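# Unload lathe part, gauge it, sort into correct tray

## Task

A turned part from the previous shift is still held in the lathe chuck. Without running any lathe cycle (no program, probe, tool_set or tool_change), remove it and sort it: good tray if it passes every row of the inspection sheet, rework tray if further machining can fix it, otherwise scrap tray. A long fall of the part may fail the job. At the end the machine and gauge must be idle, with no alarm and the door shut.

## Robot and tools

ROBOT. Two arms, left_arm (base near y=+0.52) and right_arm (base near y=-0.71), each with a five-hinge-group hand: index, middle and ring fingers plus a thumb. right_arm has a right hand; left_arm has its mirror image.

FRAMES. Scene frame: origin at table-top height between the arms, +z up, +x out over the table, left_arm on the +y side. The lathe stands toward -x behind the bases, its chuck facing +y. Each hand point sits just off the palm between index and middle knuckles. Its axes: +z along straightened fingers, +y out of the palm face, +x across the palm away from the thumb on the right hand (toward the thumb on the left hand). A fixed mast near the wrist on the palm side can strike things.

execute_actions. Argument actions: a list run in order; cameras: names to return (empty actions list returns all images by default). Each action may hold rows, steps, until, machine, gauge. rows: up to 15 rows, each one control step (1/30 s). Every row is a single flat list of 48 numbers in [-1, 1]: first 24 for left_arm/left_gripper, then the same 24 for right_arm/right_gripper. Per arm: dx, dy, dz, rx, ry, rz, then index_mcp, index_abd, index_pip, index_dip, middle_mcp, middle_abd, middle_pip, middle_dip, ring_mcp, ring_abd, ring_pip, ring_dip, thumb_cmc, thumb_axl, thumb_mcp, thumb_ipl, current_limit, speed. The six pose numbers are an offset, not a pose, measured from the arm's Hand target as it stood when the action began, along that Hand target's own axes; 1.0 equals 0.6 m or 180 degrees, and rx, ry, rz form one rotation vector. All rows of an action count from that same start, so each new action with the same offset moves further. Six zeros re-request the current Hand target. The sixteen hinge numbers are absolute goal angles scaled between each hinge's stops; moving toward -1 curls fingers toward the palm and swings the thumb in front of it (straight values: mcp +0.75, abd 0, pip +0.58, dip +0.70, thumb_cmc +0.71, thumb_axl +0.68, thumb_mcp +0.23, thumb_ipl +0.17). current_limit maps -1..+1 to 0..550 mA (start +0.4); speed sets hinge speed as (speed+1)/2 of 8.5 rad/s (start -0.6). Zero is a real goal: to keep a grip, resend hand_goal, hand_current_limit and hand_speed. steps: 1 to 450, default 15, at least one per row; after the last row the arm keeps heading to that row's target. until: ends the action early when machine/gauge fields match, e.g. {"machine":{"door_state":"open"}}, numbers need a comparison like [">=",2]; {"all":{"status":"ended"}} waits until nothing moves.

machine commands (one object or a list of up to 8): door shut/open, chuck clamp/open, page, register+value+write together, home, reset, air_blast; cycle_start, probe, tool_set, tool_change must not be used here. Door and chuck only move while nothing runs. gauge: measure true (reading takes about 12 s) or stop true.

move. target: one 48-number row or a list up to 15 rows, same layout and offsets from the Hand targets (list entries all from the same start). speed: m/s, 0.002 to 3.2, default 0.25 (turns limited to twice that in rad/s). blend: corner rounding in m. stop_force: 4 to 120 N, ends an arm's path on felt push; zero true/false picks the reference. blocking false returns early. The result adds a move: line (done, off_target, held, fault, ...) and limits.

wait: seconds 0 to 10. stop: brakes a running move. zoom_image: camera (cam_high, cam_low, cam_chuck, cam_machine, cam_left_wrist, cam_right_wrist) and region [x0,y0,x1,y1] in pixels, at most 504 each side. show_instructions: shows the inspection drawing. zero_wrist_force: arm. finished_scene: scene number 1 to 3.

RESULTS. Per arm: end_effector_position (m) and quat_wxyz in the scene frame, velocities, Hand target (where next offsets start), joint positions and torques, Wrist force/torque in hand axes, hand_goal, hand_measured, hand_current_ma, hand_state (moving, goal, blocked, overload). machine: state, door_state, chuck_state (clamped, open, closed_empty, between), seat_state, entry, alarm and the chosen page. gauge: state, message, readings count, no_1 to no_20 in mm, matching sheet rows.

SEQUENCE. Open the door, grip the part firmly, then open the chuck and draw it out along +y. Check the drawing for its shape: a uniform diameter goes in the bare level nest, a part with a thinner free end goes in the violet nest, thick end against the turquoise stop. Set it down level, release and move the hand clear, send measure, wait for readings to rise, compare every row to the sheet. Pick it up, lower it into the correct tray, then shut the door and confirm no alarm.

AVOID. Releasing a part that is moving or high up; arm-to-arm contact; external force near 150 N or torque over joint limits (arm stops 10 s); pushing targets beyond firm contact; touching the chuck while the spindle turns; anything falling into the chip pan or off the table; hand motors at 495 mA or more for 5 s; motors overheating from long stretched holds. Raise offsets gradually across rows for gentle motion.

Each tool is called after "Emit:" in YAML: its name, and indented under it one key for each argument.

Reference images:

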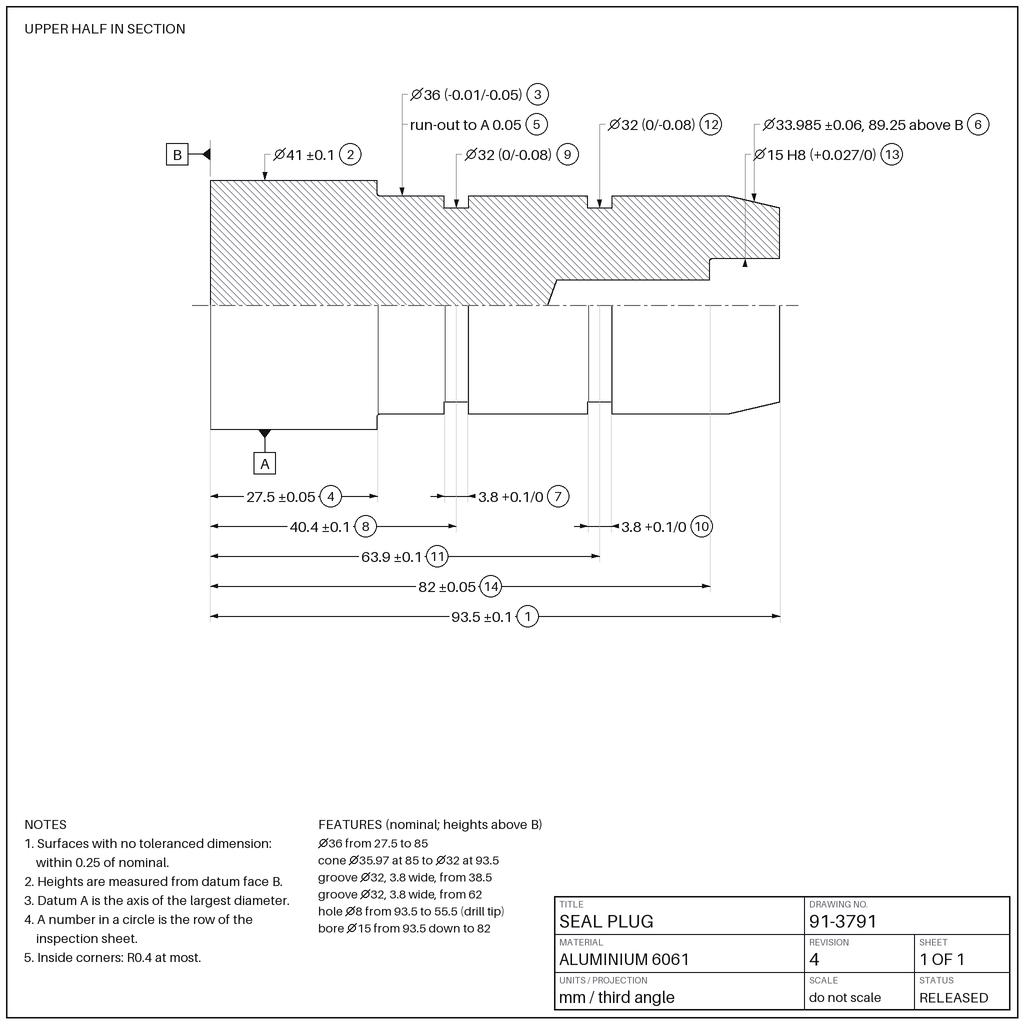

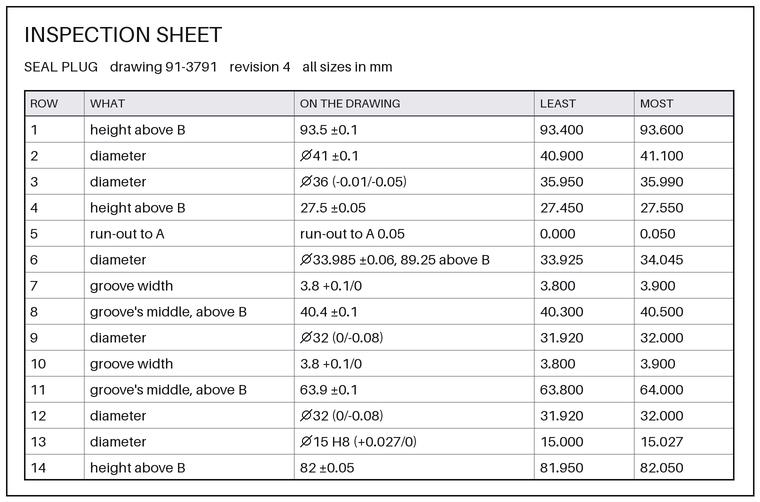

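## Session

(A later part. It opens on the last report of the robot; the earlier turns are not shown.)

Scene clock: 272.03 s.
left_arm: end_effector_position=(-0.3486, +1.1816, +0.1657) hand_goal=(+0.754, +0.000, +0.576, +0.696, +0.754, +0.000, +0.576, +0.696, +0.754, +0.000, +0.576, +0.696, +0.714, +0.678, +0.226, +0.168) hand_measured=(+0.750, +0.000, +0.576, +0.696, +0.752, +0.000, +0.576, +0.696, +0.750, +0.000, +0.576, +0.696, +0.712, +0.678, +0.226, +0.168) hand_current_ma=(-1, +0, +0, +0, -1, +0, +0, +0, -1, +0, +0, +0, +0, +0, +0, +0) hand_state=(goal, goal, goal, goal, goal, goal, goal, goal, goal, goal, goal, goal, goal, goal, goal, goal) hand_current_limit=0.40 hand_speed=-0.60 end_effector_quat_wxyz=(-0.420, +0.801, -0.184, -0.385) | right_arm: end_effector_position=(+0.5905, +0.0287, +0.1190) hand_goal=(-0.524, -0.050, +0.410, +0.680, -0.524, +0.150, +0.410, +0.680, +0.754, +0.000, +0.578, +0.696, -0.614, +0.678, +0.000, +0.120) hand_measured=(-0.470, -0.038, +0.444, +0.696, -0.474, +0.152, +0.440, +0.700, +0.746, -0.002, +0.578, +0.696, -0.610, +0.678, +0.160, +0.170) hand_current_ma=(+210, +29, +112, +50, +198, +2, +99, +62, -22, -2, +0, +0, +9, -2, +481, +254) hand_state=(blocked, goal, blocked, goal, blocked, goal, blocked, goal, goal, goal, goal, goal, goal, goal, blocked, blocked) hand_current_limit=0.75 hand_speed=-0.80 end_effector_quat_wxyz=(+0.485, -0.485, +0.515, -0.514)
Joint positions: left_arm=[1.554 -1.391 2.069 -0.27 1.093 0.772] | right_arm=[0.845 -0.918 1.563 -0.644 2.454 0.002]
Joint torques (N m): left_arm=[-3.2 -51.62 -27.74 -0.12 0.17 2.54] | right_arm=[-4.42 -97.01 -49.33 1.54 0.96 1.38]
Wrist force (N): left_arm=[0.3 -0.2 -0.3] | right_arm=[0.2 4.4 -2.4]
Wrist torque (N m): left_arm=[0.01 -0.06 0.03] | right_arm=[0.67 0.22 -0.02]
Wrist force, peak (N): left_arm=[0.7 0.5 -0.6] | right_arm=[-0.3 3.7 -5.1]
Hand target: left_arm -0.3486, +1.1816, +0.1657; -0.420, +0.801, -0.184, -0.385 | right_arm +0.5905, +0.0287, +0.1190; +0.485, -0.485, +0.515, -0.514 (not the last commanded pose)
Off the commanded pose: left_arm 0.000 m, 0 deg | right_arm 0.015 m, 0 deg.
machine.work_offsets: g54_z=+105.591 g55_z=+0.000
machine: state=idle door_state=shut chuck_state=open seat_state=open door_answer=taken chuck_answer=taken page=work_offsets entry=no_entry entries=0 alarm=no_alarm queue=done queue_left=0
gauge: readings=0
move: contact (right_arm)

Emit:
execute_actions:
  actions: []
  cameras: ["cam_high","cam_low"]

Emit:
zoom_image:
  camera: "cam_high"
  region: [230, 170, 310, 250]

Emit:
zoom_image:
  camera: "cam_low"
  region: [170, 260, 250, 340]

Scene clock: 275.23 s.
left_arm: end_effector_position=(-0.3486, +1.1816, +0.1657) hand_goal=(+0.754, +0.000, +0.576, +0.696, +0.754, +0.000, +0.576, +0.696, +0.754, +0.000, +0.576, +0.696, +0.714, +0.678, +0.226, +0.168) hand_measured=(+0.750, +0.000, +0.576, +0.696, +0.752, +0.000, +0.576, +0.696, +0.750, +0.000, +0.576, +0.696, +0.712, +0.678, +0.226, +0.168) hand_current_ma=(-1, +0, +0, +0, -1, +0, +0, +0, -1, +0, +0, +0, +0, +0, +0, +0) hand_state=(goal, goal, goal, goal, goal, goal, goal, goal, goal, goal, goal, goal, goal, goal, goal, goal) hand_current_limit=0.40 hand_speed=-0.60 end_effector_quat_wxyz=(-0.420, +0.801, -0.184, -0.385) | right_arm: end_effector_position=(+0.5905, +0.0287, +0.1190) hand_goal=(-0.524, -0.050, +0.410, +0.680, -0.524, +0.150, +0.410, +0.680, +0.754, +0.000, +0.578, +0.696, -0.614, +0.678, +0.000, +0.120) hand_measured=(-0.470, -0.038, +0.444, +0.696, -0.474, +0.152, +0.440, +0.700, +0.746, -0.002, +0.578, +0.696, -0.610, +0.678, +0.160, +0.170) hand_current_ma=(+210, +29, +112, +50, +198, +2, +99, +62, -22, -2, +0, +0, +9, -2, +481, +254) hand_state=(blocked, goal, blocked, goal, blocked, goal, blocked, goal, goal, goal, goal, goal, goal, goal, blocked, blocked) hand_current_limit=0.75 hand_speed=-0.80 end_effector_quat_wxyz=(+0.485, -0.485, +0.515, -0.514)
Joint positions: left_arm=[1.554 -1.391 2.069 -0.27 1.093 0.772] | right_arm=[0.845 -0.918 1.563 -0.644 2.454 0.002]
Joint velocities: within noise
Joint torques (N m): left_arm=[-1.63 -51.3 -26.92 -0.14 0.33 2.22] | right_arm=[-3.05 -98.44 -48.43 1.52 0.74 1.3]
Wrist force (N): left_arm=[-0.1 -0.1 -0.6] | right_arm=[-0.4 4.7 -2.0]
Wrist torque (N m): left_arm=[0.05 -0.01 -0.01] | right_arm=[0.65 0.26 -0.07]
Wrist force, peak (N): left_arm=[0.0 0.6 -0.8] | right_arm=[-0.3 5.7 -2.3]
Hand target: left_arm -0.3486, +1.1816, +0.1657; -0.420, +0.801, -0.184, -0.385 | right_arm +0.5905, +0.0287, +0.1190; +0.485, -0.485, +0.515, -0.514 (not the last commanded pose)
Off the commanded pose: left_arm 0.000 m, 0 deg | right_arm 0.015 m, 0 deg.
machine.work_offsets: g54_z=+105.591 g55_z=+0.000
machine: state=idle door_state=shut chuck_state=open seat_state=open door_answer=taken chuck_answer=taken page=work_offsets entry=no_entry entries=0 alarm=no_alarm queue=done queue_left=0
gauge: readings=0
Images, in order (width x height): cam_high 504x504, cam_low 504x504.

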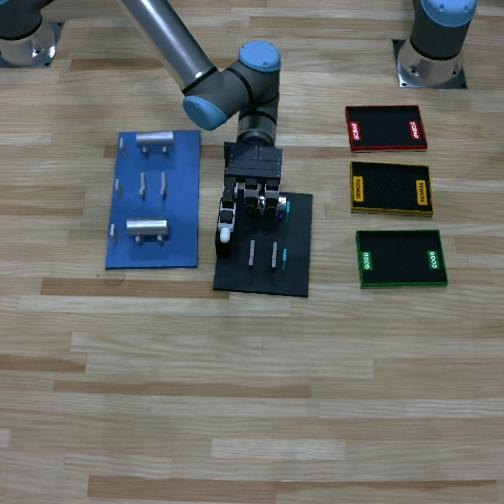

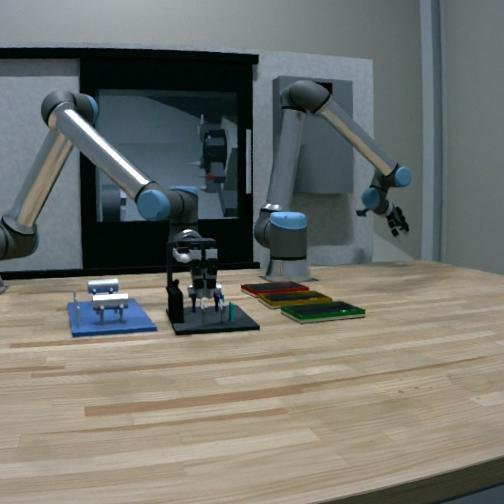

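Scaled by 6.300 from the camera's 504x504 image, which has a finer 720x720 frame.

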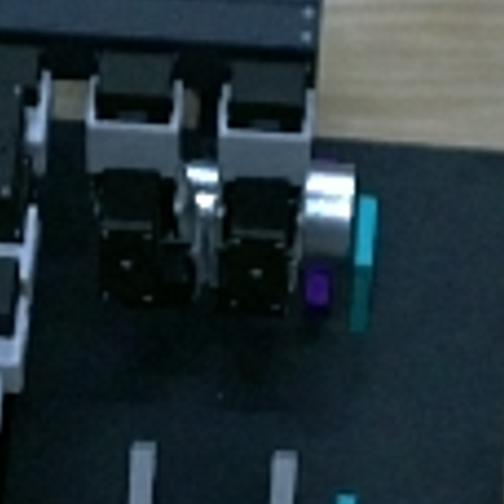

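Scaled by 6.300 from the camera's 504x504 image, which has a finer 720x720 frame.

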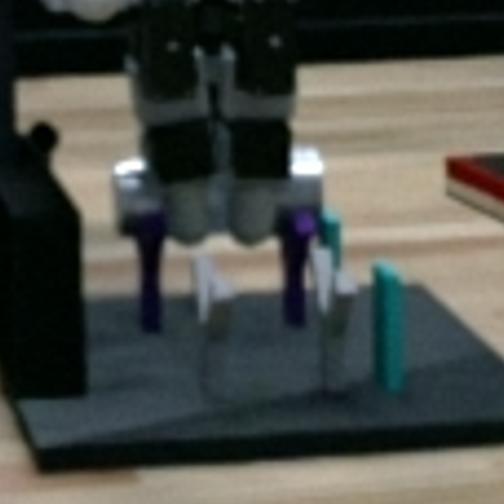

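Emit:
move:
  target:
    - [0,0,0,0,0,0,0.754,0,0.576,0.696,0.754,0,0.576,0.696,0.754,0,0.576,0.696,0.714,0.678,0.226,0.168,0.4,-0.6,0,-0.01,0,0,0,0,-0.525,-0.05,0.41,0.68,-0.525,0.15,0.41,0.68,0.753,0,0.577,0.696,-0.614,0.677,0.0,0.12,0.75,-0.8]
    - [0,0,0,0,0,0,0.754,0,0.576,0.696,0.754,0,0.576,0.696,0.754,0,0.576,0.696,0.714,0.678,0.226,0.168,0.4,-0.6,-0.003,-0.01,0,0,0,0,-0.525,-0.05,0.41,0.68,-0.525,0.15,0.41,0.68,0.753,0,0.577,0.696,-0.614,0.677,0.0,0.12,0.75,-0.8]
  speed: 0.03

Emit:
move:
  target: [0,0,0,0,0,0,0.754,0,0.576,0.696,0.754,0,0.576,0.696,0.754,0,0.576,0.696,0.714,0.678,0.226,0.168,0.4,-0.6,0,0.035,0,0,0,0,-0.525,-0.05,0.41,0.68,-0.525,0.15,0.41,0.68,0.753,0,0.577,0.696,-0.614,0.677,0.0,0.12,0.75,-0.8]
  speed: 0.02
  stop_force: 4

Scene clock: 290.73 s.
left_arm: end_effector_position=(-0.3486, +1.1816, +0.1657) hand_goal=(+0.754, +0.000, +0.576, +0.696, +0.754, +0.000, +0.576, +0.696, +0.754, +0.000, +0.576, +0.696, +0.714, +0.678, +0.226, +0.168) hand_measured=(+0.750, +0.000, +0.576, +0.696, +0.752, +0.000, +0.576, +0.696, +0.750, +0.000, +0.576, +0.696, +0.712, +0.678, +0.226, +0.168) hand_current_ma=(-1, +0, +0, +0, -1, +0, +0, +0, -1, +0, +0, +0, +0, +0, +0, +0) hand_state=(goal, goal, goal, goal, goal, goal, goal, goal, goal, goal, goal, goal, goal, goal, goal, goal) hand_current_limit=0.40 hand_speed=-0.60 end_effector_quat_wxyz=(-0.420, +0.801, -0.184, -0.385) | right_arm: end_effector_position=(+0.5907, +0.0306, +0.1251) hand_goal=(-0.524, -0.050, +0.410, +0.680, -0.524, +0.150, +0.410, +0.680, +0.754, +0.000, +0.578, +0.696, -0.614, +0.678, +0.000, +0.120) hand_measured=(-0.470, -0.040, +0.444, +0.696, -0.474, +0.148, +0.440, +0.700, +0.746, -0.002, +0.578, +0.696, -0.610, +0.678, +0.160, +0.170) hand_current_ma=(+210, +24, +115, +50, +198, -2, +99, +62, -22, -2, +0, +0, +9, -2, +481, +254) hand_state=(blocked, goal, blocked, goal, blocked, goal, blocked, goal, goal, goal, goal, goal, goal, goal, blocked, blocked) hand_current_limit=0.75 hand_speed=-0.80 end_effector_quat_wxyz=(+0.485, -0.485, +0.515, -0.514)
Joint positions: left_arm=[1.554 -1.391 2.069 -0.27 1.093 0.772] | right_arm=[0.847 -0.922 1.556 -0.634 2.456 0.002]
Joint torques (N m): left_arm=[-1.39 -51.93 -26.94 0.07 0.3 2.35] | right_arm=[6.27 -83.81 -35.4 -0.5 0.89 -1]
Wrist force (N): left_arm=[0.3 0.3 -0.3] | right_arm=[1.0 4.9 -2.3]
Wrist torque (N m): left_arm=[0.06 -0.07 0.03] | right_arm=[0.73 0.17 -0.06]
Wrist force, peak (N): left_arm=[-0.3 0.4 -1.0] | right_arm=[-0.6 5.8 -2.4]
Hand target: left_arm -0.3486, +1.1816, +0.1657; -0.420, +0.801, -0.184, -0.385 | right_arm +0.5906, +0.0305, +0.1250; +0.485, -0.485, +0.515, -0.514
Off the commanded pose: left_arm 0.000 m, 0 deg | right_arm 0.000 m, 0 deg.
machine.work_offsets: g54_z=+105.591 g55_z=+0.000
machine: state=idle door_state=shut chuck_state=open seat_state=open door_answer=taken chuck_answer=taken page=work_offsets entry=no_entry entries=0 alarm=no_alarm queue=done queue_left=0
gauge: readings=0
move: done

Scene clock: 292.20 s.
left_arm: end_effector_position=(-0.3486, +1.1816, +0.1657) hand_goal=(+0.754, +0.000, +0.576, +0.696, +0.754, +0.000, +0.576, +0.696, +0.754, +0.000, +0.576, +0.696, +0.714, +0.678, +0.226, +0.168) hand_measured=(+0.750, +0.000, +0.576, +0.696, +0.752, +0.000, +0.576, +0.696, +0.750, +0.000, +0.576, +0.696, +0.712, +0.678, +0.226, +0.168) hand_current_ma=(-1, +0, +0, +0, -1, +0, +0, +0, -1, +0, +0, +0, +0, +0, +0, +0) hand_state=(goal, goal, goal, goal, goal, goal, goal, goal, goal, goal, goal, goal, goal, goal, goal, goal) hand_current_limit=0.40 hand_speed=-0.60 end_effector_quat_wxyz=(-0.420, +0.801, -0.184, -0.385) | right_arm: end_effector_position=(+0.5906, +0.0305, +0.1185) hand_goal=(-0.524, -0.050, +0.410, +0.680, -0.524, +0.150, +0.410, +0.680, +0.754, +0.000, +0.578, +0.696, -0.614, +0.678, +0.000, +0.120) hand_measured=(-0.472, -0.040, +0.444, +0.696, -0.474, +0.148, +0.440, +0.700, +0.746, -0.002, +0.578, +0.696, -0.610, +0.678, +0.160, +0.170) hand_current_ma=(+203, +24, +115, +48, +191, -4, +98, +59, -22, -2, +0, +0, +7, -2, +481, +254) hand_state=(blocked, goal, blocked, goal, blocked, goal, blocked, goal, goal, goal, goal, goal, goal, goal, blocked, blocked) hand_current_limit=0.75 hand_speed=-0.80 end_effector_quat_wxyz=(+0.485, -0.485, +0.515, -0.514)
Joint positions: left_arm=[1.554 -1.391 2.069 -0.27 1.093 0.772] | right_arm=[0.847 -0.915 1.559 -0.643 2.456 0.002]
Joint torques (N m): left_arm=[-1.74 -51.33 -27.09 -0.15 0.29 2.55] | right_arm=[9.54 -97.4 -49.39 1.48 -0.21 0.01]
Wrist force (N): left_arm=[0.0 0.1 -0.2] | right_arm=[1.0 4.7 -2.2]
Wrist torque (N m): left_arm=[0.03 -0.02 0.01] | right_arm=[0.69 0.17 -0.06]
Wrist force, peak (N): left_arm=[0.6 -0.3 -1.0] | right_arm=[-0.3 1.7 -6.8]
Hand target: left_arm -0.3486, +1.1816, +0.1657; -0.420, +0.801, -0.184, -0.385 | right_arm +0.5906, +0.0305, +0.1185; +0.485, -0.485, +0.515, -0.514 (not the last commanded pose)
Off the commanded pose: left_arm 0.000 m, 0 deg | right_arm 0.014 m, 0 deg.
machine.work_offsets: g54_z=+105.591 g55_z=+0.000
machine: state=idle door_state=shut chuck_state=open seat_state=open door_answer=taken chuck_answer=taken page=work_offsets entry=no_entry entries=0 alarm=no_alarm queue=done queue_left=0
gauge: readings=0
move: contact (right_arm)

Emit:
move:
  target: [0,0,0,0,0,0,0.754,0,0.576,0.696,0.754,0,0.576,0.696,0.754,0,0.576,0.696,0.714,0.678,0.226,0.168,0.4,-0.6,0,-0.0015,-0.0025,0,0,0,-0.525,-0.05,0.41,0.68,-0.525,0.15,0.41,0.68,0.753,0,0.577,0.696,-0.614,0.677,0.0,0.12,0.75,-0.8]
  speed: 0.02

Emit:
move:
  target: [0,0,0,0,0,0,0.754,0,0.576,0.696,0.754,0,0.576,0.696,0.754,0,0.576,0.696,0.714,0.678,0.226,0.168,0.4,-0.6,0,0.025,0,0,0,0,-0.525,-0.05,0.41,0.68,-0.525,0.15,0.41,0.68,0.753,0,0.577,0.696,-0.614,0.677,0.0,0.12,0.75,-0.8]
  speed: 0.02
  stop_force: 5

Scene clock: 298.57 s.
left_arm: end_effector_position=(-0.3486, +1.1816, +0.1657) hand_goal=(+0.754, +0.000, +0.576, +0.696, +0.754, +0.000, +0.576, +0.696, +0.754, +0.000, +0.576, +0.696, +0.714, +0.678, +0.226, +0.168) hand_measured=(+0.750, +0.000, +0.576, +0.696, +0.752, +0.000, +0.576, +0.696, +0.750, +0.000, +0.576, +0.696, +0.712, +0.678, +0.226, +0.168) hand_current_ma=(-1, +0, +0, +0, -1, +0, +0, +0, -1, +0, +0, +0, +0, +0, +0, +0) hand_state=(goal, goal, goal, goal, goal, goal, goal, goal, goal, goal, goal, goal, goal, goal, goal, goal) hand_current_limit=0.40 hand_speed=-0.60 end_effector_quat_wxyz=(-0.420, +0.801, -0.184, -0.385) | right_arm: end_effector_position=(+0.5891, +0.0306, +0.1194) hand_goal=(-0.524, -0.050, +0.410, +0.680, -0.524, +0.150, +0.410, +0.680, +0.754, +0.000, +0.578, +0.696, -0.614, +0.678, +0.000, +0.120) hand_measured=(-0.472, -0.040, +0.446, +0.696, -0.474, +0.146, +0.440, +0.700, +0.746, -0.002, +0.578, +0.696, -0.610, +0.678, +0.160, +0.170) hand_current_ma=(+203, +21, +120, +48, +191, -6, +98, +59, -22, -2, +0, +0, +9, -2, +481, +254) hand_state=(blocked, goal, blocked, goal, blocked, goal, blocked, goal, goal, goal, goal, goal, goal, goal, blocked, blocked) hand_current_limit=0.75 hand_speed=-0.80 end_effector_quat_wxyz=(+0.485, -0.485, +0.515, -0.514)
Joint positions: left_arm=[1.554 -1.391 2.069 -0.27 1.093 0.772] | right_arm=[0.848 -0.917 1.561 -0.643 2.457 0.002]
Joint torques (N m): left_arm=[-1.68 -50.63 -26.3 -0.09 0.23 2.52] | right_arm=[12.13 -91.19 -36.84 1.18 1.41 -0.02]
Wrist force (N): left_arm=[-0.2 0.2 -0.3] | right_arm=[1.0 5.1 -2.1]
Wrist torque (N m): left_arm=[0.06 0.00 -0.02] | right_arm=[0.74 0.17 -0.04]
Wrist force, peak (N): left_arm=[-0.1 -0.2 -1.1] | right_arm=[0.5 5.5 -2.6]
Hand target: left_arm -0.3486, +1.1816, +0.1657; -0.420, +0.801, -0.184, -0.385 | right_arm +0.5891, +0.0306, +0.1194; +0.485, -0.485, +0.515, -0.514
Off the commanded pose: left_arm 0.000 m, 0 deg | right_arm 0.000 m, 0 deg.
machine.work_offsets: g54_z=+105.591 g55_z=+0.000
machine: state=idle door_state=shut chuck_state=open seat_state=open door_answer=taken chuck_answer=taken page=work_offsets entry=no_entry entries=0 alarm=no_alarm queue=done queue_left=0
gauge: readings=0
move: done

Scene clock: 299.90 s.
left_arm: end_effector_position=(-0.3486, +1.1816, +0.1657) hand_goal=(+0.754, +0.000, +0.576, +0.696, +0.754, +0.000, +0.576, +0.696, +0.754, +0.000, +0.576, +0.696, +0.714, +0.678, +0.226, +0.168) hand_measured=(+0.750, +0.000, +0.576, +0.696, +0.752, +0.000, +0.576, +0.696, +0.750, +0.000, +0.576, +0.696, +0.712, +0.678, +0.226, +0.168) hand_current_ma=(-1, +0, +0, +0, -1, +0, +0, +0, -1, +0, +0, +0, +0, +0, +0, +0) hand_state=(goal, goal, goal, goal, goal, goal, goal, goal, goal, goal, goal, goal, goal, goal, goal, goal) hand_current_limit=0.40 hand_speed=-0.60 end_effector_quat_wxyz=(-0.420, +0.801, -0.184, -0.385) | right_arm: end_effector_position=(+0.5891, +0.0306, +0.1165) hand_goal=(-0.524, -0.050, +0.410, +0.680, -0.524, +0.150, +0.410, +0.680, +0.754, +0.000, +0.578, +0.696, -0.614, +0.678, +0.000, +0.120) hand_measured=(-0.474, -0.040, +0.446, +0.696, -0.474, +0.146, +0.440, +0.700, +0.746, -0.002, +0.578, +0.696, -0.612, +0.678, +0.160, +0.170) hand_current_ma=(+197, +21, +120, +46, +191, -6, +98, +59, -23, -2, +0, +0, +3, -2, +481, +254) hand_state=(blocked, goal, blocked, goal, blocked, goal, blocked, goal, goal, goal, goal, goal, goal, goal, blocked, blocked) hand_current_limit=0.75 hand_speed=-0.80 end_effector_quat_wxyz=(+0.485, -0.485, +0.515, -0.514)
Joint positions: left_arm=[1.554 -1.391 2.069 -0.27 1.093 0.772] | right_arm=[0.848 -0.914 1.562 -0.647 2.457 0.002]
Joint torques (N m): left_arm=[-2.09 -52.08 -26.59 -0.27 0.24 2.53] | right_arm=[9.91 -96.53 -49.29 1.29 1.25 0.47]
Wrist force (N): left_arm=[0.1 0.2 -0.2] | right_arm=[0.4 4.1 -2.3]
Wrist torque (N m): left_arm=[0.05 -0.04 0.01] | right_arm=[0.62 0.26 -0.11]
Wrist force, peak (N): left_arm=[-0.1 0.6 -1.0] | right_arm=[0.0 2.1 -6.2]
Hand target: left_arm -0.3486, +1.1816, +0.1657; -0.420, +0.801, -0.184, -0.385 | right_arm +0.5891, +0.0306, +0.1165; +0.485, -0.485, +0.515, -0.514 (not the last commanded pose)
Off the commanded pose: left_arm 0.000 m, 0 deg | right_arm 0.012 m, 0 deg.
machine.work_offsets: g54_z=+105.591 g55_z=+0.000
machine: state=idle door_state=shut chuck_state=open seat_state=open door_answer=taken chuck_answer=taken page=work_offsets entry=no_entry entries=0 alarm=no_alarm queue=done queue_left=0
gauge: readings=0
move: contact (right_arm)

Emit:
move:
  target: [0,0,0,0,0,0,0.754,0,0.576,0.696,0.754,0,0.576,0.696,0.754,0,0.576,0.696,0.714,0.678,0.226,0.168,0.4,-0.6,0,-0.001,-0.0025,0,0,0,-0.525,-0.05,0.41,0.68,-0.525,0.15,0.41,0.68,0.753,0,0.577,0.696,-0.614,0.677,0.0,0.12,0.75,-0.8]
  speed: 0.02

Emit:
move:
  target: [0,0,0,0,0,0,0.754,0,0.576,0.696,0.754,0,0.576,0.696,0.754,0,0.576,0.696,0.714,0.678,0.226,0.168,0.4,-0.6,0,0.025,0,0,0,0,-0.525,-0.05,0.41,0.68,-0.525,0.15,0.41,0.68,0.753,0,0.577,0.696,-0.614,0.677,0.0,0.12,0.75,-0.8]
  speed: 0.02
  stop_force: 5

Scene clock: 304.57 s.
left_arm: end_effector_position=(-0.3486, +1.1816, +0.1657) hand_goal=(+0.754, +0.000, +0.576, +0.696, +0.754, +0.000, +0.576, +0.696, +0.754, +0.000, +0.576, +0.696, +0.714, +0.678, +0.226, +0.168) hand_measured=(+0.750, +0.000, +0.576, +0.696, +0.752, +0.000, +0.576, +0.696, +0.750, +0.000, +0.576, +0.696, +0.712, +0.678, +0.226, +0.168) hand_current_ma=(-1, +0, +0, +0, -1, +0, +0, +0, -1, +0, +0, +0, +0, +0, +0, +0) hand_state=(goal, goal, goal, goal, goal, goal, goal, goal, goal, goal, goal, goal, goal, goal, goal, goal) hand_current_limit=0.40 hand_speed=-0.60 end_effector_quat_wxyz=(-0.420, +0.801, -0.184, -0.385) | right_arm: end_effector_position=(+0.5876, +0.0307, +0.1171) hand_goal=(-0.524, -0.050, +0.410, +0.680, -0.524, +0.150, +0.410, +0.680, +0.754, +0.000, +0.578, +0.696, -0.614, +0.678, +0.000, +0.120) hand_measured=(-0.474, -0.042, +0.446, +0.696, -0.474, +0.146, +0.440, +0.700, +0.746, -0.002, +0.578, +0.696, -0.610, +0.678, +0.160, +0.170) hand_current_ma=(+197, +20, +122, +46, +191, -7, +98, +59, -23, -2, +0, +0, +8, -2, +481, +254) hand_state=(blocked, goal, blocked, goal, blocked, goal, blocked, goal, goal, goal, goal, goal, goal, goal, blocked, blocked) hand_current_limit=0.75 hand_speed=-0.80 end_effector_quat_wxyz=(+0.485, -0.485, +0.515, -0.514)
Joint positions: left_arm=[1.554 -1.391 2.069 -0.27 1.093 0.772] | right_arm=[0.85 -0.916 1.563 -0.647 2.459 0.002]
Joint torques (N m): left_arm=[-1.3 -51.12 -25.39 -0.19 0.11 2.51] | right_arm=[13.73 -91.88 -36.62 1.56 1.37 0.67]
Wrist force (N): left_arm=[0.0 0.5 0.2] | right_arm=[0.7 4.8 -2.3]
Wrist torque (N m): left_arm=[0.05 -0.01 0.00] | right_arm=[0.70 0.21 -0.07]
Wrist force, peak (N): left_arm=[0.6 -0.3 -0.9] | right_arm=[0.0 5.2 -2.9]
Hand target: left_arm -0.3486, +1.1816, +0.1657; -0.420, +0.801, -0.184, -0.385 | right_arm +0.5876, +0.0307, +0.1171; +0.485, -0.485, +0.515, -0.514
Off the commanded pose: left_arm 0.000 m, 0 deg | right_arm 0.000 m, 0 deg.
machine.work_offsets: g54_z=+105.591 g55_z=+0.000
machine: state=idle door_state=shut chuck_state=open seat_state=open door_answer=taken chuck_answer=taken page=work_offsets entry=no_entry entries=0 alarm=no_alarm queue=done queue_left=0
gauge: readings=0
move: done

Scene clock: 305.70 s.
left_arm: end_effector_position=(-0.3486, +1.1816, +0.1657) hand_goal=(+0.754, +0.000, +0.576, +0.696, +0.754, +0.000, +0.576, +0.696, +0.754, +0.000, +0.576, +0.696, +0.714, +0.678, +0.226, +0.168) hand_measured=(+0.750, +0.000, +0.576, +0.696, +0.752, +0.000, +0.576, +0.696, +0.750, +0.000, +0.576, +0.696, +0.712, +0.678, +0.226, +0.168) hand_current_ma=(-1, +0, +0, +0, -1, +0, +0, +0, -1, +0, +0, +0, +0, +0, +0, +0) hand_state=(goal, goal, goal, goal, goal, goal, goal, goal, goal, goal, goal, goal, goal, goal, goal, goal) hand_current_limit=0.40 hand_speed=-0.60 end_effector_quat_wxyz=(-0.420, +0.801, -0.184, -0.385) | right_arm: end_effector_position=(+0.5876, +0.0307, +0.1158) hand_goal=(-0.524, -0.050, +0.410, +0.680, -0.524, +0.150, +0.410, +0.680, +0.754, +0.000, +0.578, +0.696, -0.614, +0.678, +0.000, +0.120) hand_measured=(-0.472, -0.042, +0.448, +0.696, -0.470, +0.146, +0.442, +0.700, +0.746, -0.002, +0.578, +0.696, -0.612, +0.678, +0.160, +0.162) hand_current_ma=(+205, +20, +130, +50, +209, -7, +103, +59, -23, -2, +0, +0, +3, -2, +481, +210) hand_state=(blocked, goal, blocked, goal, blocked, goal, blocked, goal, goal, goal, goal, goal, goal, goal, blocked, blocked) hand_current_limit=0.75 hand_speed=-0.80 end_effector_quat_wxyz=(+0.485, -0.485, +0.515, -0.514)
Joint positions: left_arm=[1.554 -1.391 2.069 -0.27 1.093 0.772] | right_arm=[0.85 -0.915 1.564 -0.648 2.459 0.002]
Joint torques (N m): left_arm=[-3.58 -51.26 -26.25 0.07 0.12 2.28] | right_arm=[13.94 -97.53 -48.85 -1.48 1.23 0.74]
Wrist force (N): left_arm=[0.4 0.1 0.0] | right_arm=[0.5 4.9 -1.7]
Wrist torque (N m): left_arm=[0.02 -0.06 0.04] | right_arm=[0.68 0.23 -0.08]
Wrist force, peak (N): left_arm=[0.4 0.4 -0.6] | right_arm=[0.8 5.2 -2.5]
Hand target: left_arm -0.3486, +1.1816, +0.1657; -0.420, +0.801, -0.184, -0.385 | right_arm +0.5876, +0.0307, +0.1159; +0.485, -0.485, +0.515, -0.514 (not the last commanded pose)
Off the commanded pose: left_arm 0.000 m, 0 deg | right_arm 0.014 m, 0 deg.
machine.work_offsets: g54_z=+105.591 g55_z=+0.000
machine: state=idle door_state=shut chuck_state=open seat_state=open door_answer=taken chuck_answer=taken page=work_offsets entry=no_entry entries=0 alarm=no_alarm queue=done queue_left=0
gauge: readings=0
move: contact (right_arm)

Emit:
move:
  target: [0,0,0,0,0,0,0.754,0,0.576,0.696,0.754,0,0.576,0.696,0.754,0,0.576,0.696,0.714,0.678,0.226,0.168,0.4,-0.6,-0.0117,-0.0003,0,0,0,0,-0.525,-0.05,0.41,0.68,-0.525,0.15,0.41,0.68,0.753,0,0.577,0.696,-0.614,0.677,0.0,0.12,0.75,-0.8]
  speed: 0.01
  stop_force: 5
  cameras: ["cam_high","cam_low"]

Emit:
zoom_image:
  camera: "cam_high"
  region: [230, 170, 310, 250]

Emit:
zoom_image:
  camera: "cam_low"
  region: [170, 260, 250, 340]

Scene clock: 311.77 s.
left_arm: end_effector_position=(-0.3486, +1.1816, +0.1657) hand_goal=(+0.754, +0.000, +0.576, +0.696, +0.754, +0.000, +0.576, +0.696, +0.754, +0.000, +0.576, +0.696, +0.714, +0.678, +0.226, +0.168) hand_measured=(+0.750, +0.000, +0.576, +0.696, +0.752, +0.000, +0.576, +0.696, +0.750, +0.000, +0.576, +0.696, +0.712, +0.678, +0.226, +0.168) hand_current_ma=(-1, +0, +0, +0, -1, +0, +0, +0, -1, +0, +0, +0, +0, +0, +0, +0) hand_state=(goal, goal, goal, goal, goal, goal, goal, goal, goal, goal, goal, goal, goal, goal, goal, goal) hand_current_limit=0.40 hand_speed=-0.60 end_effector_quat_wxyz=(-0.420, +0.801, -0.184, -0.385) | right_arm: end_effector_position=(+0.5879, +0.0361, +0.1160) hand_goal=(-0.524, -0.050, +0.410, +0.680, -0.524, +0.150, +0.410, +0.680, +0.754, +0.000, +0.578, +0.696, -0.614, +0.678, +0.000, +0.120) hand_measured=(-0.472, -0.066, +0.448, +0.696, -0.470, +0.120, +0.442, +0.700, +0.746, -0.002, +0.578, +0.696, -0.638, +0.676, +0.160, +0.162) hand_current_ma=(+205, -40, +130, +50, +209, -85, +103, +59, -23, -2, +0, +0, -79, -3, +481, +210) hand_state=(blocked, goal, blocked, goal, blocked, blocked, blocked, goal, goal, goal, goal, goal, blocked, goal, blocked, blocked) hand_current_limit=0.75 hand_speed=-0.80 end_effector_quat_wxyz=(+0.485, -0.485, +0.515, -0.514)
Joint positions: left_arm=[1.554 -1.391 2.069 -0.27 1.093 0.772] | right_arm=[0.854 -0.908 1.552 -0.643 2.463 0.002]
Joint torques (N m): left_arm=[-1.12 -51.75 -25.7 -0.24 0.07 2.6] | right_arm=[-17.17 -97.84 -36.51 -4.14 -2.62 0.52]
Wrist force (N): left_arm=[0.3 0.0 -0.4] | right_arm=[2.7 5.0 -2.8]
Wrist torque (N m): left_arm=[0.03 -0.07 0.04] | right_arm=[0.75 0.12 -0.12]
Wrist force, peak (N): left_arm=[0.7 0.4 -0.8] | right_arm=[5.9 4.2 -1.7]
Hand target: left_arm -0.3486, +1.1816, +0.1657; -0.420, +0.801, -0.184, -0.385 | right_arm +0.5879, +0.0361, +0.1160; +0.485, -0.485, +0.515, -0.514 (not the last commanded pose)
Off the commanded pose: left_arm 0.000 m, 0 deg | right_arm 0.002 m, 0 deg.
machine.work_offsets: g54_z=+105.591 g55_z=+0.000
machine: state=idle door_state=shut chuck_state=open seat_state=open door_answer=taken chuck_answer=taken page=work_offsets entry=no_entry entries=0 alarm=no_alarm queue=done queue_left=0
gauge: readings=0
move: contact (right_arm)
Images, in order (width x height): cam_high 504x504, cam_low 504x504.

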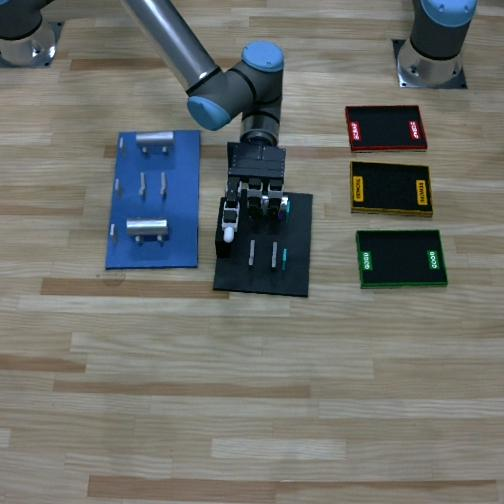

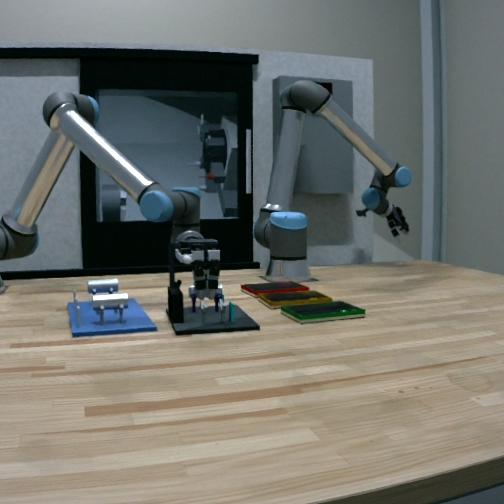

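Scaled by 6.300 from the camera's 504x504 image, which has a finer 720x720 frame.

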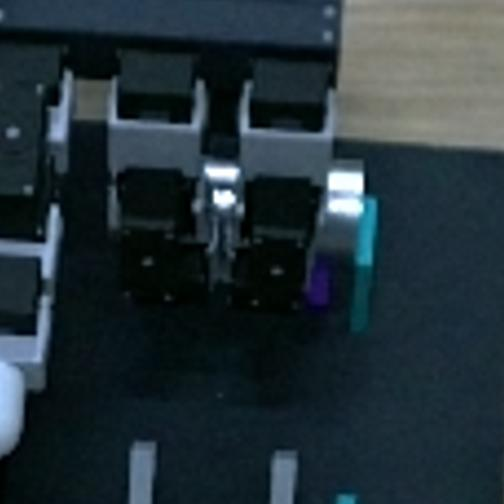

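Scaled by 6.300 from the camera's 504x504 image, which has a finer 720x720 frame.

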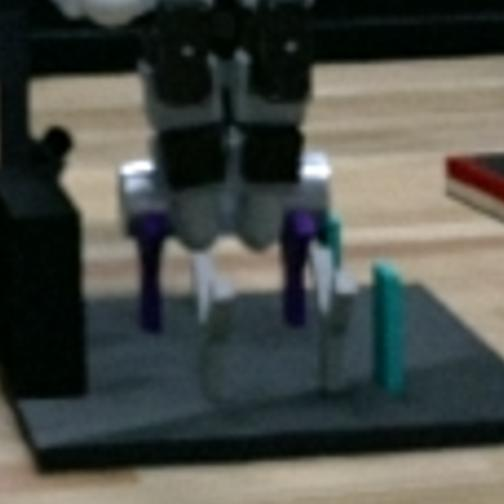

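Emit:
execute_actions:
  actions:
    - {"rows":[[0,0,0,0,0,0,0.754,0,0.576,0.696,0.754,0,0.576,0.696,0.754,0,0.576,0.696,0.714,0.678,0.226,0.168,0.4,-0.6,0,0,0,0,0,0,-0.34,-0.05,0.431,0.696,-0.34,0.15,0.431,0.696,0.753,0,0.577,0.696,-0.614,0.677,0.3,0.168,0.4,-0.92]],"steps":110}
  cameras: ["cam_high","cam_low"]

Emit:
zoom_image:
  camera: "cam_high"
  region: [230, 170, 310, 250]

Emit:
zoom_image:
  camera: "cam_low"
  region: [170, 260, 250, 340]

Scene clock: 320.03 s.
left_arm: end_effector_position=(-0.3486, +1.1816, +0.1657) hand_goal=(+0.754, +0.000, +0.576, +0.696, +0.754, +0.000, +0.576, +0.696, +0.754, +0.000, +0.576, +0.696, +0.714, +0.678, +0.226, +0.168) hand_measured=(+0.750, +0.000, +0.576, +0.696, +0.752, +0.000, +0.576, +0.696, +0.750, +0.000, +0.576, +0.696, +0.712, +0.678, +0.226, +0.168) hand_current_ma=(-1, +0, +0, +0, -1, +0, +0, +0, -1, +0, +0, +0, +0, +0, +0, +0) hand_state=(goal, goal, goal, goal, goal, goal, goal, goal, goal, goal, goal, goal, goal, goal, goal, goal) hand_current_limit=0.40 hand_speed=-0.60 end_effector_quat_wxyz=(-0.420, +0.801, -0.184, -0.385) | right_arm: end_effector_position=(+0.5879, +0.0361, +0.1160) hand_goal=(-0.340, -0.050, +0.432, +0.696, -0.340, +0.150, +0.432, +0.696, +0.754, +0.000, +0.578, +0.696, -0.614, +0.678, +0.300, +0.168) hand_measured=(-0.346, -0.050, +0.434, +0.700, -0.348, +0.138, +0.434, +0.698, +0.746, -0.002, +0.578, +0.696, -0.616, +0.676, +0.296, +0.170) hand_current_ma=(-17, +1, +7, +7, -20, -31, +4, +6, -23, -2, +0, +0, -6, -3, -10, +6) hand_state=(goal, goal, goal, goal, goal, goal, goal, goal, goal, goal, goal, goal, goal, goal, goal, goal) hand_current_limit=0.40 hand_speed=-0.92 end_effector_quat_wxyz=(+0.485, -0.485, +0.515, -0.514)
Joint positions: left_arm=[1.554 -1.391 2.069 -0.27 1.093 0.772] | right_arm=[0.854 -0.908 1.552 -0.643 2.463 0.002]
Joint torques (N m): left_arm=[-2.56 -51.71 -26.06 -0.2 0.36 2.46] | right_arm=[-15.56 -73.16 -39.89 -0.34 -1.39 0.41]
Wrist force (N): left_arm=[0.1 0.2 -0.2] | right_arm=[1.0 2.3 -2.2]
Wrist torque (N m): left_arm=[0.06 -0.04 0.00] | right_arm=[0.55 0.19 -0.01]
Wrist force, peak (N): left_arm=[-0.3 0.2 -0.9] | right_arm=[2.4 5.5 -3.1]
Hand target: left_arm -0.3486, +1.1816, +0.1657; -0.420, +0.801, -0.184, -0.385 | right_arm +0.5879, +0.0361, +0.1160; +0.485, -0.485, +0.515, -0.514
Off the commanded pose: left_arm 0.000 m, 0 deg | right_arm 0.000 m, 0 deg.
machine.work_offsets: g54_z=+105.591 g55_z=+0.000
machine: state=idle door_state=shut chuck_state=open seat_state=open door_answer=taken chuck_answer=taken page=work_offsets entry=no_entry entries=0 alarm=no_alarm queue=done queue_left=0
gauge: readings=0
Images, in order (width x height): cam_high 504x504, cam_low 504x504.

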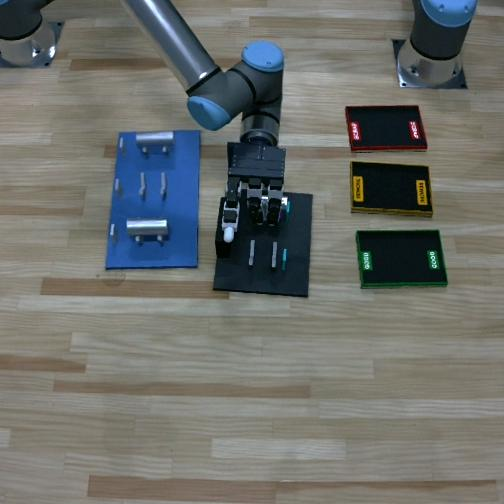

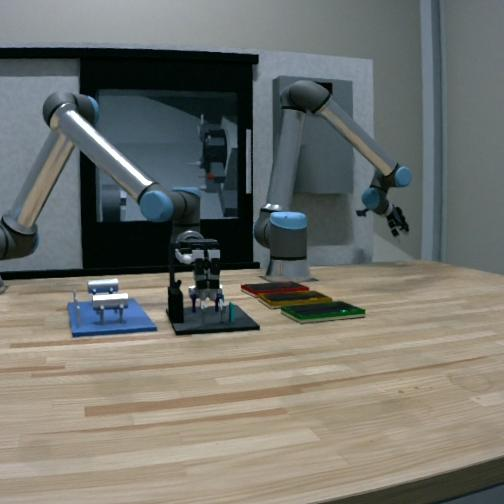

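Scaled by 6.300 from the camera's 504x504 image, which has a finer 720x720 frame.

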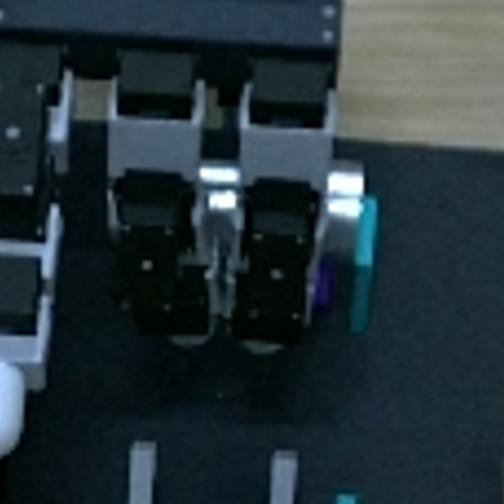

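Scaled by 6.300 from the camera's 504x504 image, which has a finer 720x720 frame.

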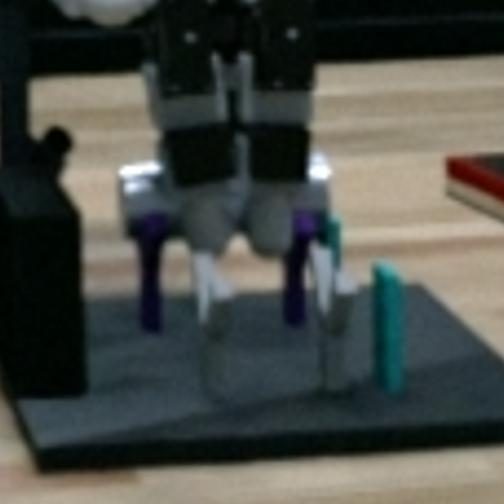

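Emit:
move:
  target: [0,0,0,0,0,0,0.754,0,0.576,0.696,0.754,0,0.576,0.696,0.754,0,0.576,0.696,0.714,0.678,0.226,0.168,0.4,-0.6,0.0,-0.1667,0,0,0,0,-0.34,-0.05,0.431,0.696,-0.34,0.15,0.431,0.696,0.753,0,0.577,0.696,-0.614,0.677,0.3,0.168,0.4,-0.92]
  speed: 0.06
  cameras: ["cam_high","cam_low"]

Emit:
execute_actions:
  actions:
    - {"gauge":{"measure":true},"steps":5}

Emit:
zoom_image:
  camera: "cam_high"
  region: [230, 170, 310, 250]

Emit:
zoom_image:
  camera: "cam_low"
  region: [170, 260, 250, 340]

Scene clock: 325.97 s.
left_arm: end_effector_position=(-0.3486, +1.1816, +0.1657) hand_goal=(+0.754, +0.000, +0.576, +0.696, +0.754, +0.000, +0.576, +0.696, +0.754, +0.000, +0.576, +0.696, +0.714, +0.678, +0.226, +0.168) hand_measured=(+0.750, +0.000, +0.576, +0.696, +0.752, +0.000, +0.576, +0.696, +0.750, +0.000, +0.576, +0.696, +0.712, +0.678, +0.226, +0.168) hand_current_ma=(-1, +0, +0, +0, -1, +0, +0, +0, -1, +0, +0, +0, +0, +0, +0, +0) hand_state=(goal, goal, goal, goal, goal, goal, goal, goal, goal, goal, goal, goal, goal, goal, goal, goal) hand_current_limit=0.40 hand_speed=-0.60 end_effector_quat_wxyz=(-0.420, +0.801, -0.184, -0.385) | right_arm: end_effector_position=(+0.5880, +0.0359, +0.2163) hand_goal=(-0.340, -0.050, +0.432, +0.696, -0.340, +0.150, +0.432, +0.696, +0.754, +0.000, +0.578, +0.696, -0.614, +0.678, +0.300, +0.168) hand_measured=(-0.346, -0.050, +0.434, +0.700, -0.346, +0.138, +0.434, +0.698, +0.746, -0.002, +0.578, +0.696, -0.616, +0.676, +0.296, +0.170) hand_current_ma=(-16, +1, +6, +7, -19, -31, +4, +6, -23, -2, +0, +0, -6, -3, -9, +6) hand_state=(goal, goal, goal, goal, goal, goal, goal, goal, goal, goal, goal, goal, goal, goal, goal, goal) hand_current_limit=0.40 hand_speed=-0.92 end_effector_quat_wxyz=(+0.485, -0.485, +0.515, -0.514)
Joint positions: left_arm=[1.554 -1.391 2.069 -0.27 1.093 0.772] | right_arm=[0.854 -0.997 1.498 -0.5 2.463 0.002]
Joint torques (N m): left_arm=[-1.75 -51.47 -26.34 -0.28 0.23 2.46] | right_arm=[-16.62 -62.58 -37.7 -3.48 -2.04 1.42]
Wrist force (N): left_arm=[0.4 0.0 0.0] | right_arm=[1.2 2.1 -1.9]
Wrist torque (N m): left_arm=[0.01 -0.07 0.03] | right_arm=[0.53 0.17 0.00]
Wrist force, peak (N): left_arm=[0.7 -0.2 -0.9] | right_arm=[0.6 3.0 -2.9]
Hand target: left_arm -0.3486, +1.1816, +0.1657; -0.420, +0.801, -0.184, -0.385 | right_arm +0.5879, +0.0359, +0.2160; +0.485, -0.485, +0.515, -0.514
Off the commanded pose: left_arm 0.000 m, 0 deg | right_arm 0.000 m, 0 deg.
machine.work_offsets: g54_z=+105.591 g55_z=+0.000
machine: state=idle door_state=shut chuck_state=open seat_state=open door_answer=taken chuck_answer=taken page=work_offsets entry=no_entry entries=0 alarm=no_alarm queue=done queue_left=0
gauge: readings=0
move: done
Images, in order (width x height): cam_high 504x504, cam_low 504x504.

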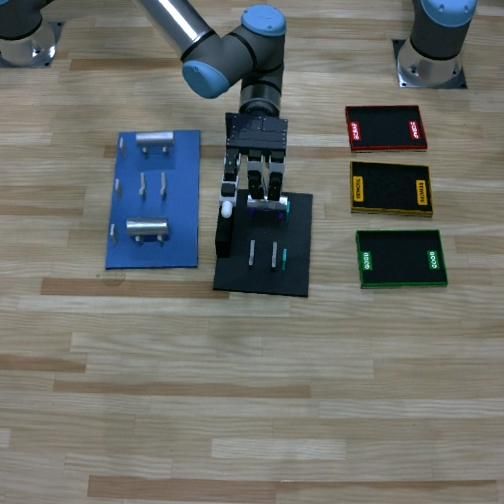

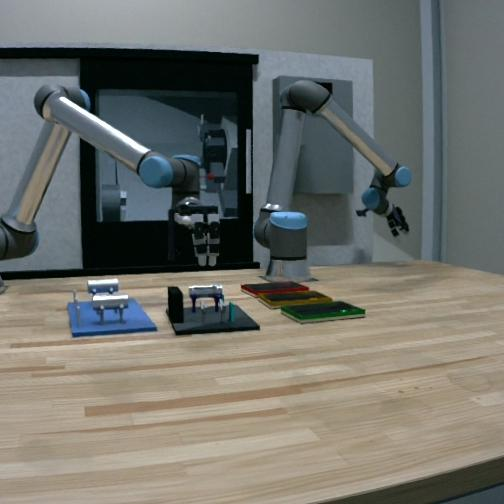

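Scene clock: 326.33 s.
left_arm: end_effector_position=(-0.3486, +1.1816, +0.1657) hand_goal=(+0.754, +0.000, +0.576, +0.696, +0.754, +0.000, +0.576, +0.696, +0.754, +0.000, +0.576, +0.696, +0.714, +0.678, +0.226, +0.168) hand_measured=(+0.750, +0.000, +0.576, +0.696, +0.752, +0.000, +0.576, +0.696, +0.750, +0.000, +0.576, +0.696, +0.712, +0.678, +0.226, +0.168) hand_current_ma=(-1, +0, +0, +0, -1, +0, +0, +0, -1, +0, +0, +0, +0, +0, +0, +0) hand_state=(goal, goal, goal, goal, goal, goal, goal, goal, goal, goal, goal, goal, goal, goal, goal, goal) hand_current_limit=0.40 hand_speed=-0.60 end_effector_quat_wxyz=(-0.420, +0.801, -0.184, -0.385) | right_arm: end_effector_position=(+0.5879, +0.0359, +0.2161) hand_goal=(-0.340, -0.050, +0.432, +0.696, -0.340, +0.150, +0.432, +0.696, +0.754, +0.000, +0.578, +0.696, -0.614, +0.678, +0.300, +0.168) hand_measured=(-0.346, -0.050, +0.434, +0.700, -0.346, +0.138, +0.434, +0.698, +0.746, -0.002, +0.578, +0.696, -0.616, +0.676, +0.296, +0.170) hand_current_ma=(-16, +1, +6, +7, -19, -31, +4, +6, -23, -2, +0, +0, -6, -3, -9, +6) hand_state=(goal, goal, goal, goal, goal, goal, goal, goal, goal, goal, goal, goal, goal, goal, goal, goal) hand_current_limit=0.40 hand_speed=-0.92 end_effector_quat_wxyz=(+0.485, -0.485, +0.515, -0.514)
Joint positions: left_arm=[1.554 -1.391 2.069 -0.27 1.093 0.772] | right_arm=[0.854 -0.997 1.498 -0.5 2.463 0.002]
Joint torques (N m): left_arm=[-2.72 -50.89 -25.93 0.03 0.23 2.48] | right_arm=[-15.79 -61.89 -37.13 -3.36 -1.97 1.89]
Wrist force (N): left_arm=[0.2 0.0 0.1] | right_arm=[0.9 2.2 -2.2]
Wrist torque (N m): left_arm=[0.01 -0.04 0.02] | right_arm=[0.58 0.21 -0.02]
Wrist force, peak (N): left_arm=[0.2 -0.3 -1.1] | right_arm=[1.1 2.3 -2.5]
Hand target: left_arm -0.3486, +1.1816, +0.1657; -0.420, +0.801, -0.184, -0.385 | right_arm +0.5879, +0.0359, +0.2160; +0.485, -0.485, +0.515, -0.514
Off the commanded pose: left_arm 0.000 m, 0 deg | right_arm 0.000 m, 0 deg.
machine.work_offsets: g54_z=+105.591 g55_z=+0.000
machine: state=idle door_state=shut chuck_state=open seat_state=open door_answer=taken chuck_answer=taken page=work_offsets entry=no_entry entries=0 alarm=no_alarm queue=done queue_left=0
gauge: state=busy message=started readings=0

Scaled by 6.300 from the camera's 504x504 image, which has a finer 720x720 frame.
This view is cut from an older image: the scene may have changed since it was taken.

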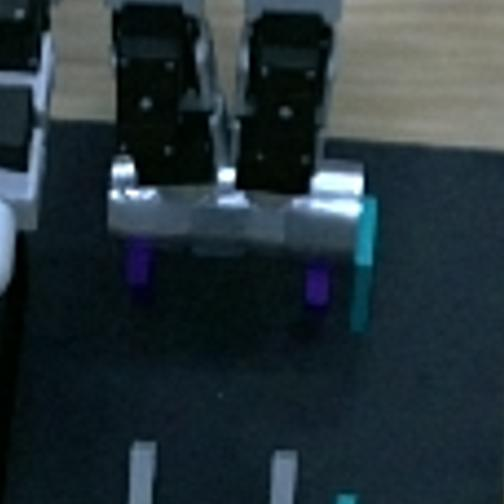

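Scaled by 6.300 from the camera's 504x504 image, which has a finer 720x720 frame.
This view is cut from an older image: the scene may have changed since it was taken.

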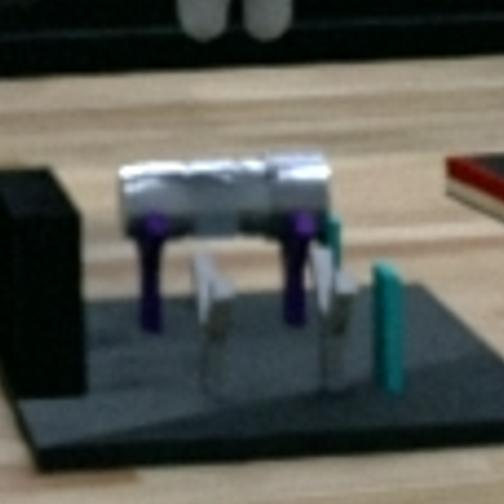

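Emit:
execute_actions:
  actions:
    - {"steps":400,"until":{"gauge":{"readings":[">=",1]}}}

Scene clock: 338.17 s.
left_arm: end_effector_position=(-0.3486, +1.1816, +0.1657) hand_goal=(+0.754, +0.000, +0.576, +0.696, +0.754, +0.000, +0.576, +0.696, +0.754, +0.000, +0.576, +0.696, +0.714, +0.678, +0.226, +0.168) hand_measured=(+0.750, +0.000, +0.576, +0.696, +0.752, +0.000, +0.576, +0.696, +0.750, +0.000, +0.576, +0.696, +0.712, +0.678, +0.226, +0.168) hand_current_ma=(-1, +0, +0, +0, -1, +0, +0, +0, -1, +0, +0, +0, +0, +0, +0, +0) hand_state=(goal, goal, goal, goal, goal, goal, goal, goal, goal, goal, goal, goal, goal, goal, goal, goal) hand_current_limit=0.40 hand_speed=-0.60 end_effector_quat_wxyz=(-0.420, +0.801, -0.184, -0.385) | right_arm: end_effector_position=(+0.5879, +0.0359, +0.2160) hand_goal=(-0.340, -0.050, +0.432, +0.696, -0.340, +0.150, +0.432, +0.696, +0.754, +0.000, +0.578, +0.696, -0.614, +0.678, +0.300, +0.168) hand_measured=(-0.346, -0.050, +0.434, +0.700, -0.346, +0.138, +0.434, +0.698, +0.746, -0.002, +0.578, +0.696, -0.616, +0.676, +0.296, +0.170) hand_current_ma=(-16, +1, +6, +7, -19, -31, +4, +6, -23, -2, +0, +0, -6, -3, -9, +6) hand_state=(goal, goal, goal, goal, goal, goal, goal, goal, goal, goal, goal, goal, goal, goal, goal, goal) hand_current_limit=0.40 hand_speed=-0.92 end_effector_quat_wxyz=(+0.485, -0.485, +0.515, -0.514)
Joint positions: left_arm=[1.554 -1.391 2.069 -0.27 1.093 0.772] | right_arm=[0.854 -0.997 1.498 -0.5 2.463 0.002]
Joint torques (N m): left_arm=[-2.81 -52.63 -26.44 -0.29 0.3 2.3] | right_arm=[-2.12 -62.67 -37.5 -3.57 0.69 1.62]
Wrist force (N): left_arm=[0.6 0.2 -0.1] | right_arm=[0.8 2.5 -1.9]
Wrist torque (N m): left_arm=[0.04 -0.09 0.05] | right_arm=[0.59 0.21 -0.02]
Wrist force, peak (N): left_arm=[0.4 0.5 -1.1] | right_arm=[0.9 3.1 -2.4]
Hand target: left_arm -0.3486, +1.1816, +0.1657; -0.420, +0.801, -0.184, -0.385 | right_arm +0.5879, +0.0359, +0.2160; +0.485, -0.485, +0.515, -0.514
Off the commanded pose: left_arm 0.000 m, 0 deg | right_arm 0.000 m, 0 deg.
machine.work_offsets: g54_z=+105.591 g55_z=+0.000
machine: state=idle door_state=shut chuck_state=open seat_state=open door_answer=taken chuck_answer=taken page=work_offsets entry=no_entry entries=0 alarm=no_alarm queue=done queue_left=0
gauge: message=started readings=1 no_1=93.475 no_2=41.027 no_3=35.972 no_4=27.260 no_5=0.001 no_6=33.880 no_7=3.844 no_8=40.159 no_9=31.962 no_10=3.852 no_11=63.660 no_12=31.962 no_13=15.018 no_14=81.757


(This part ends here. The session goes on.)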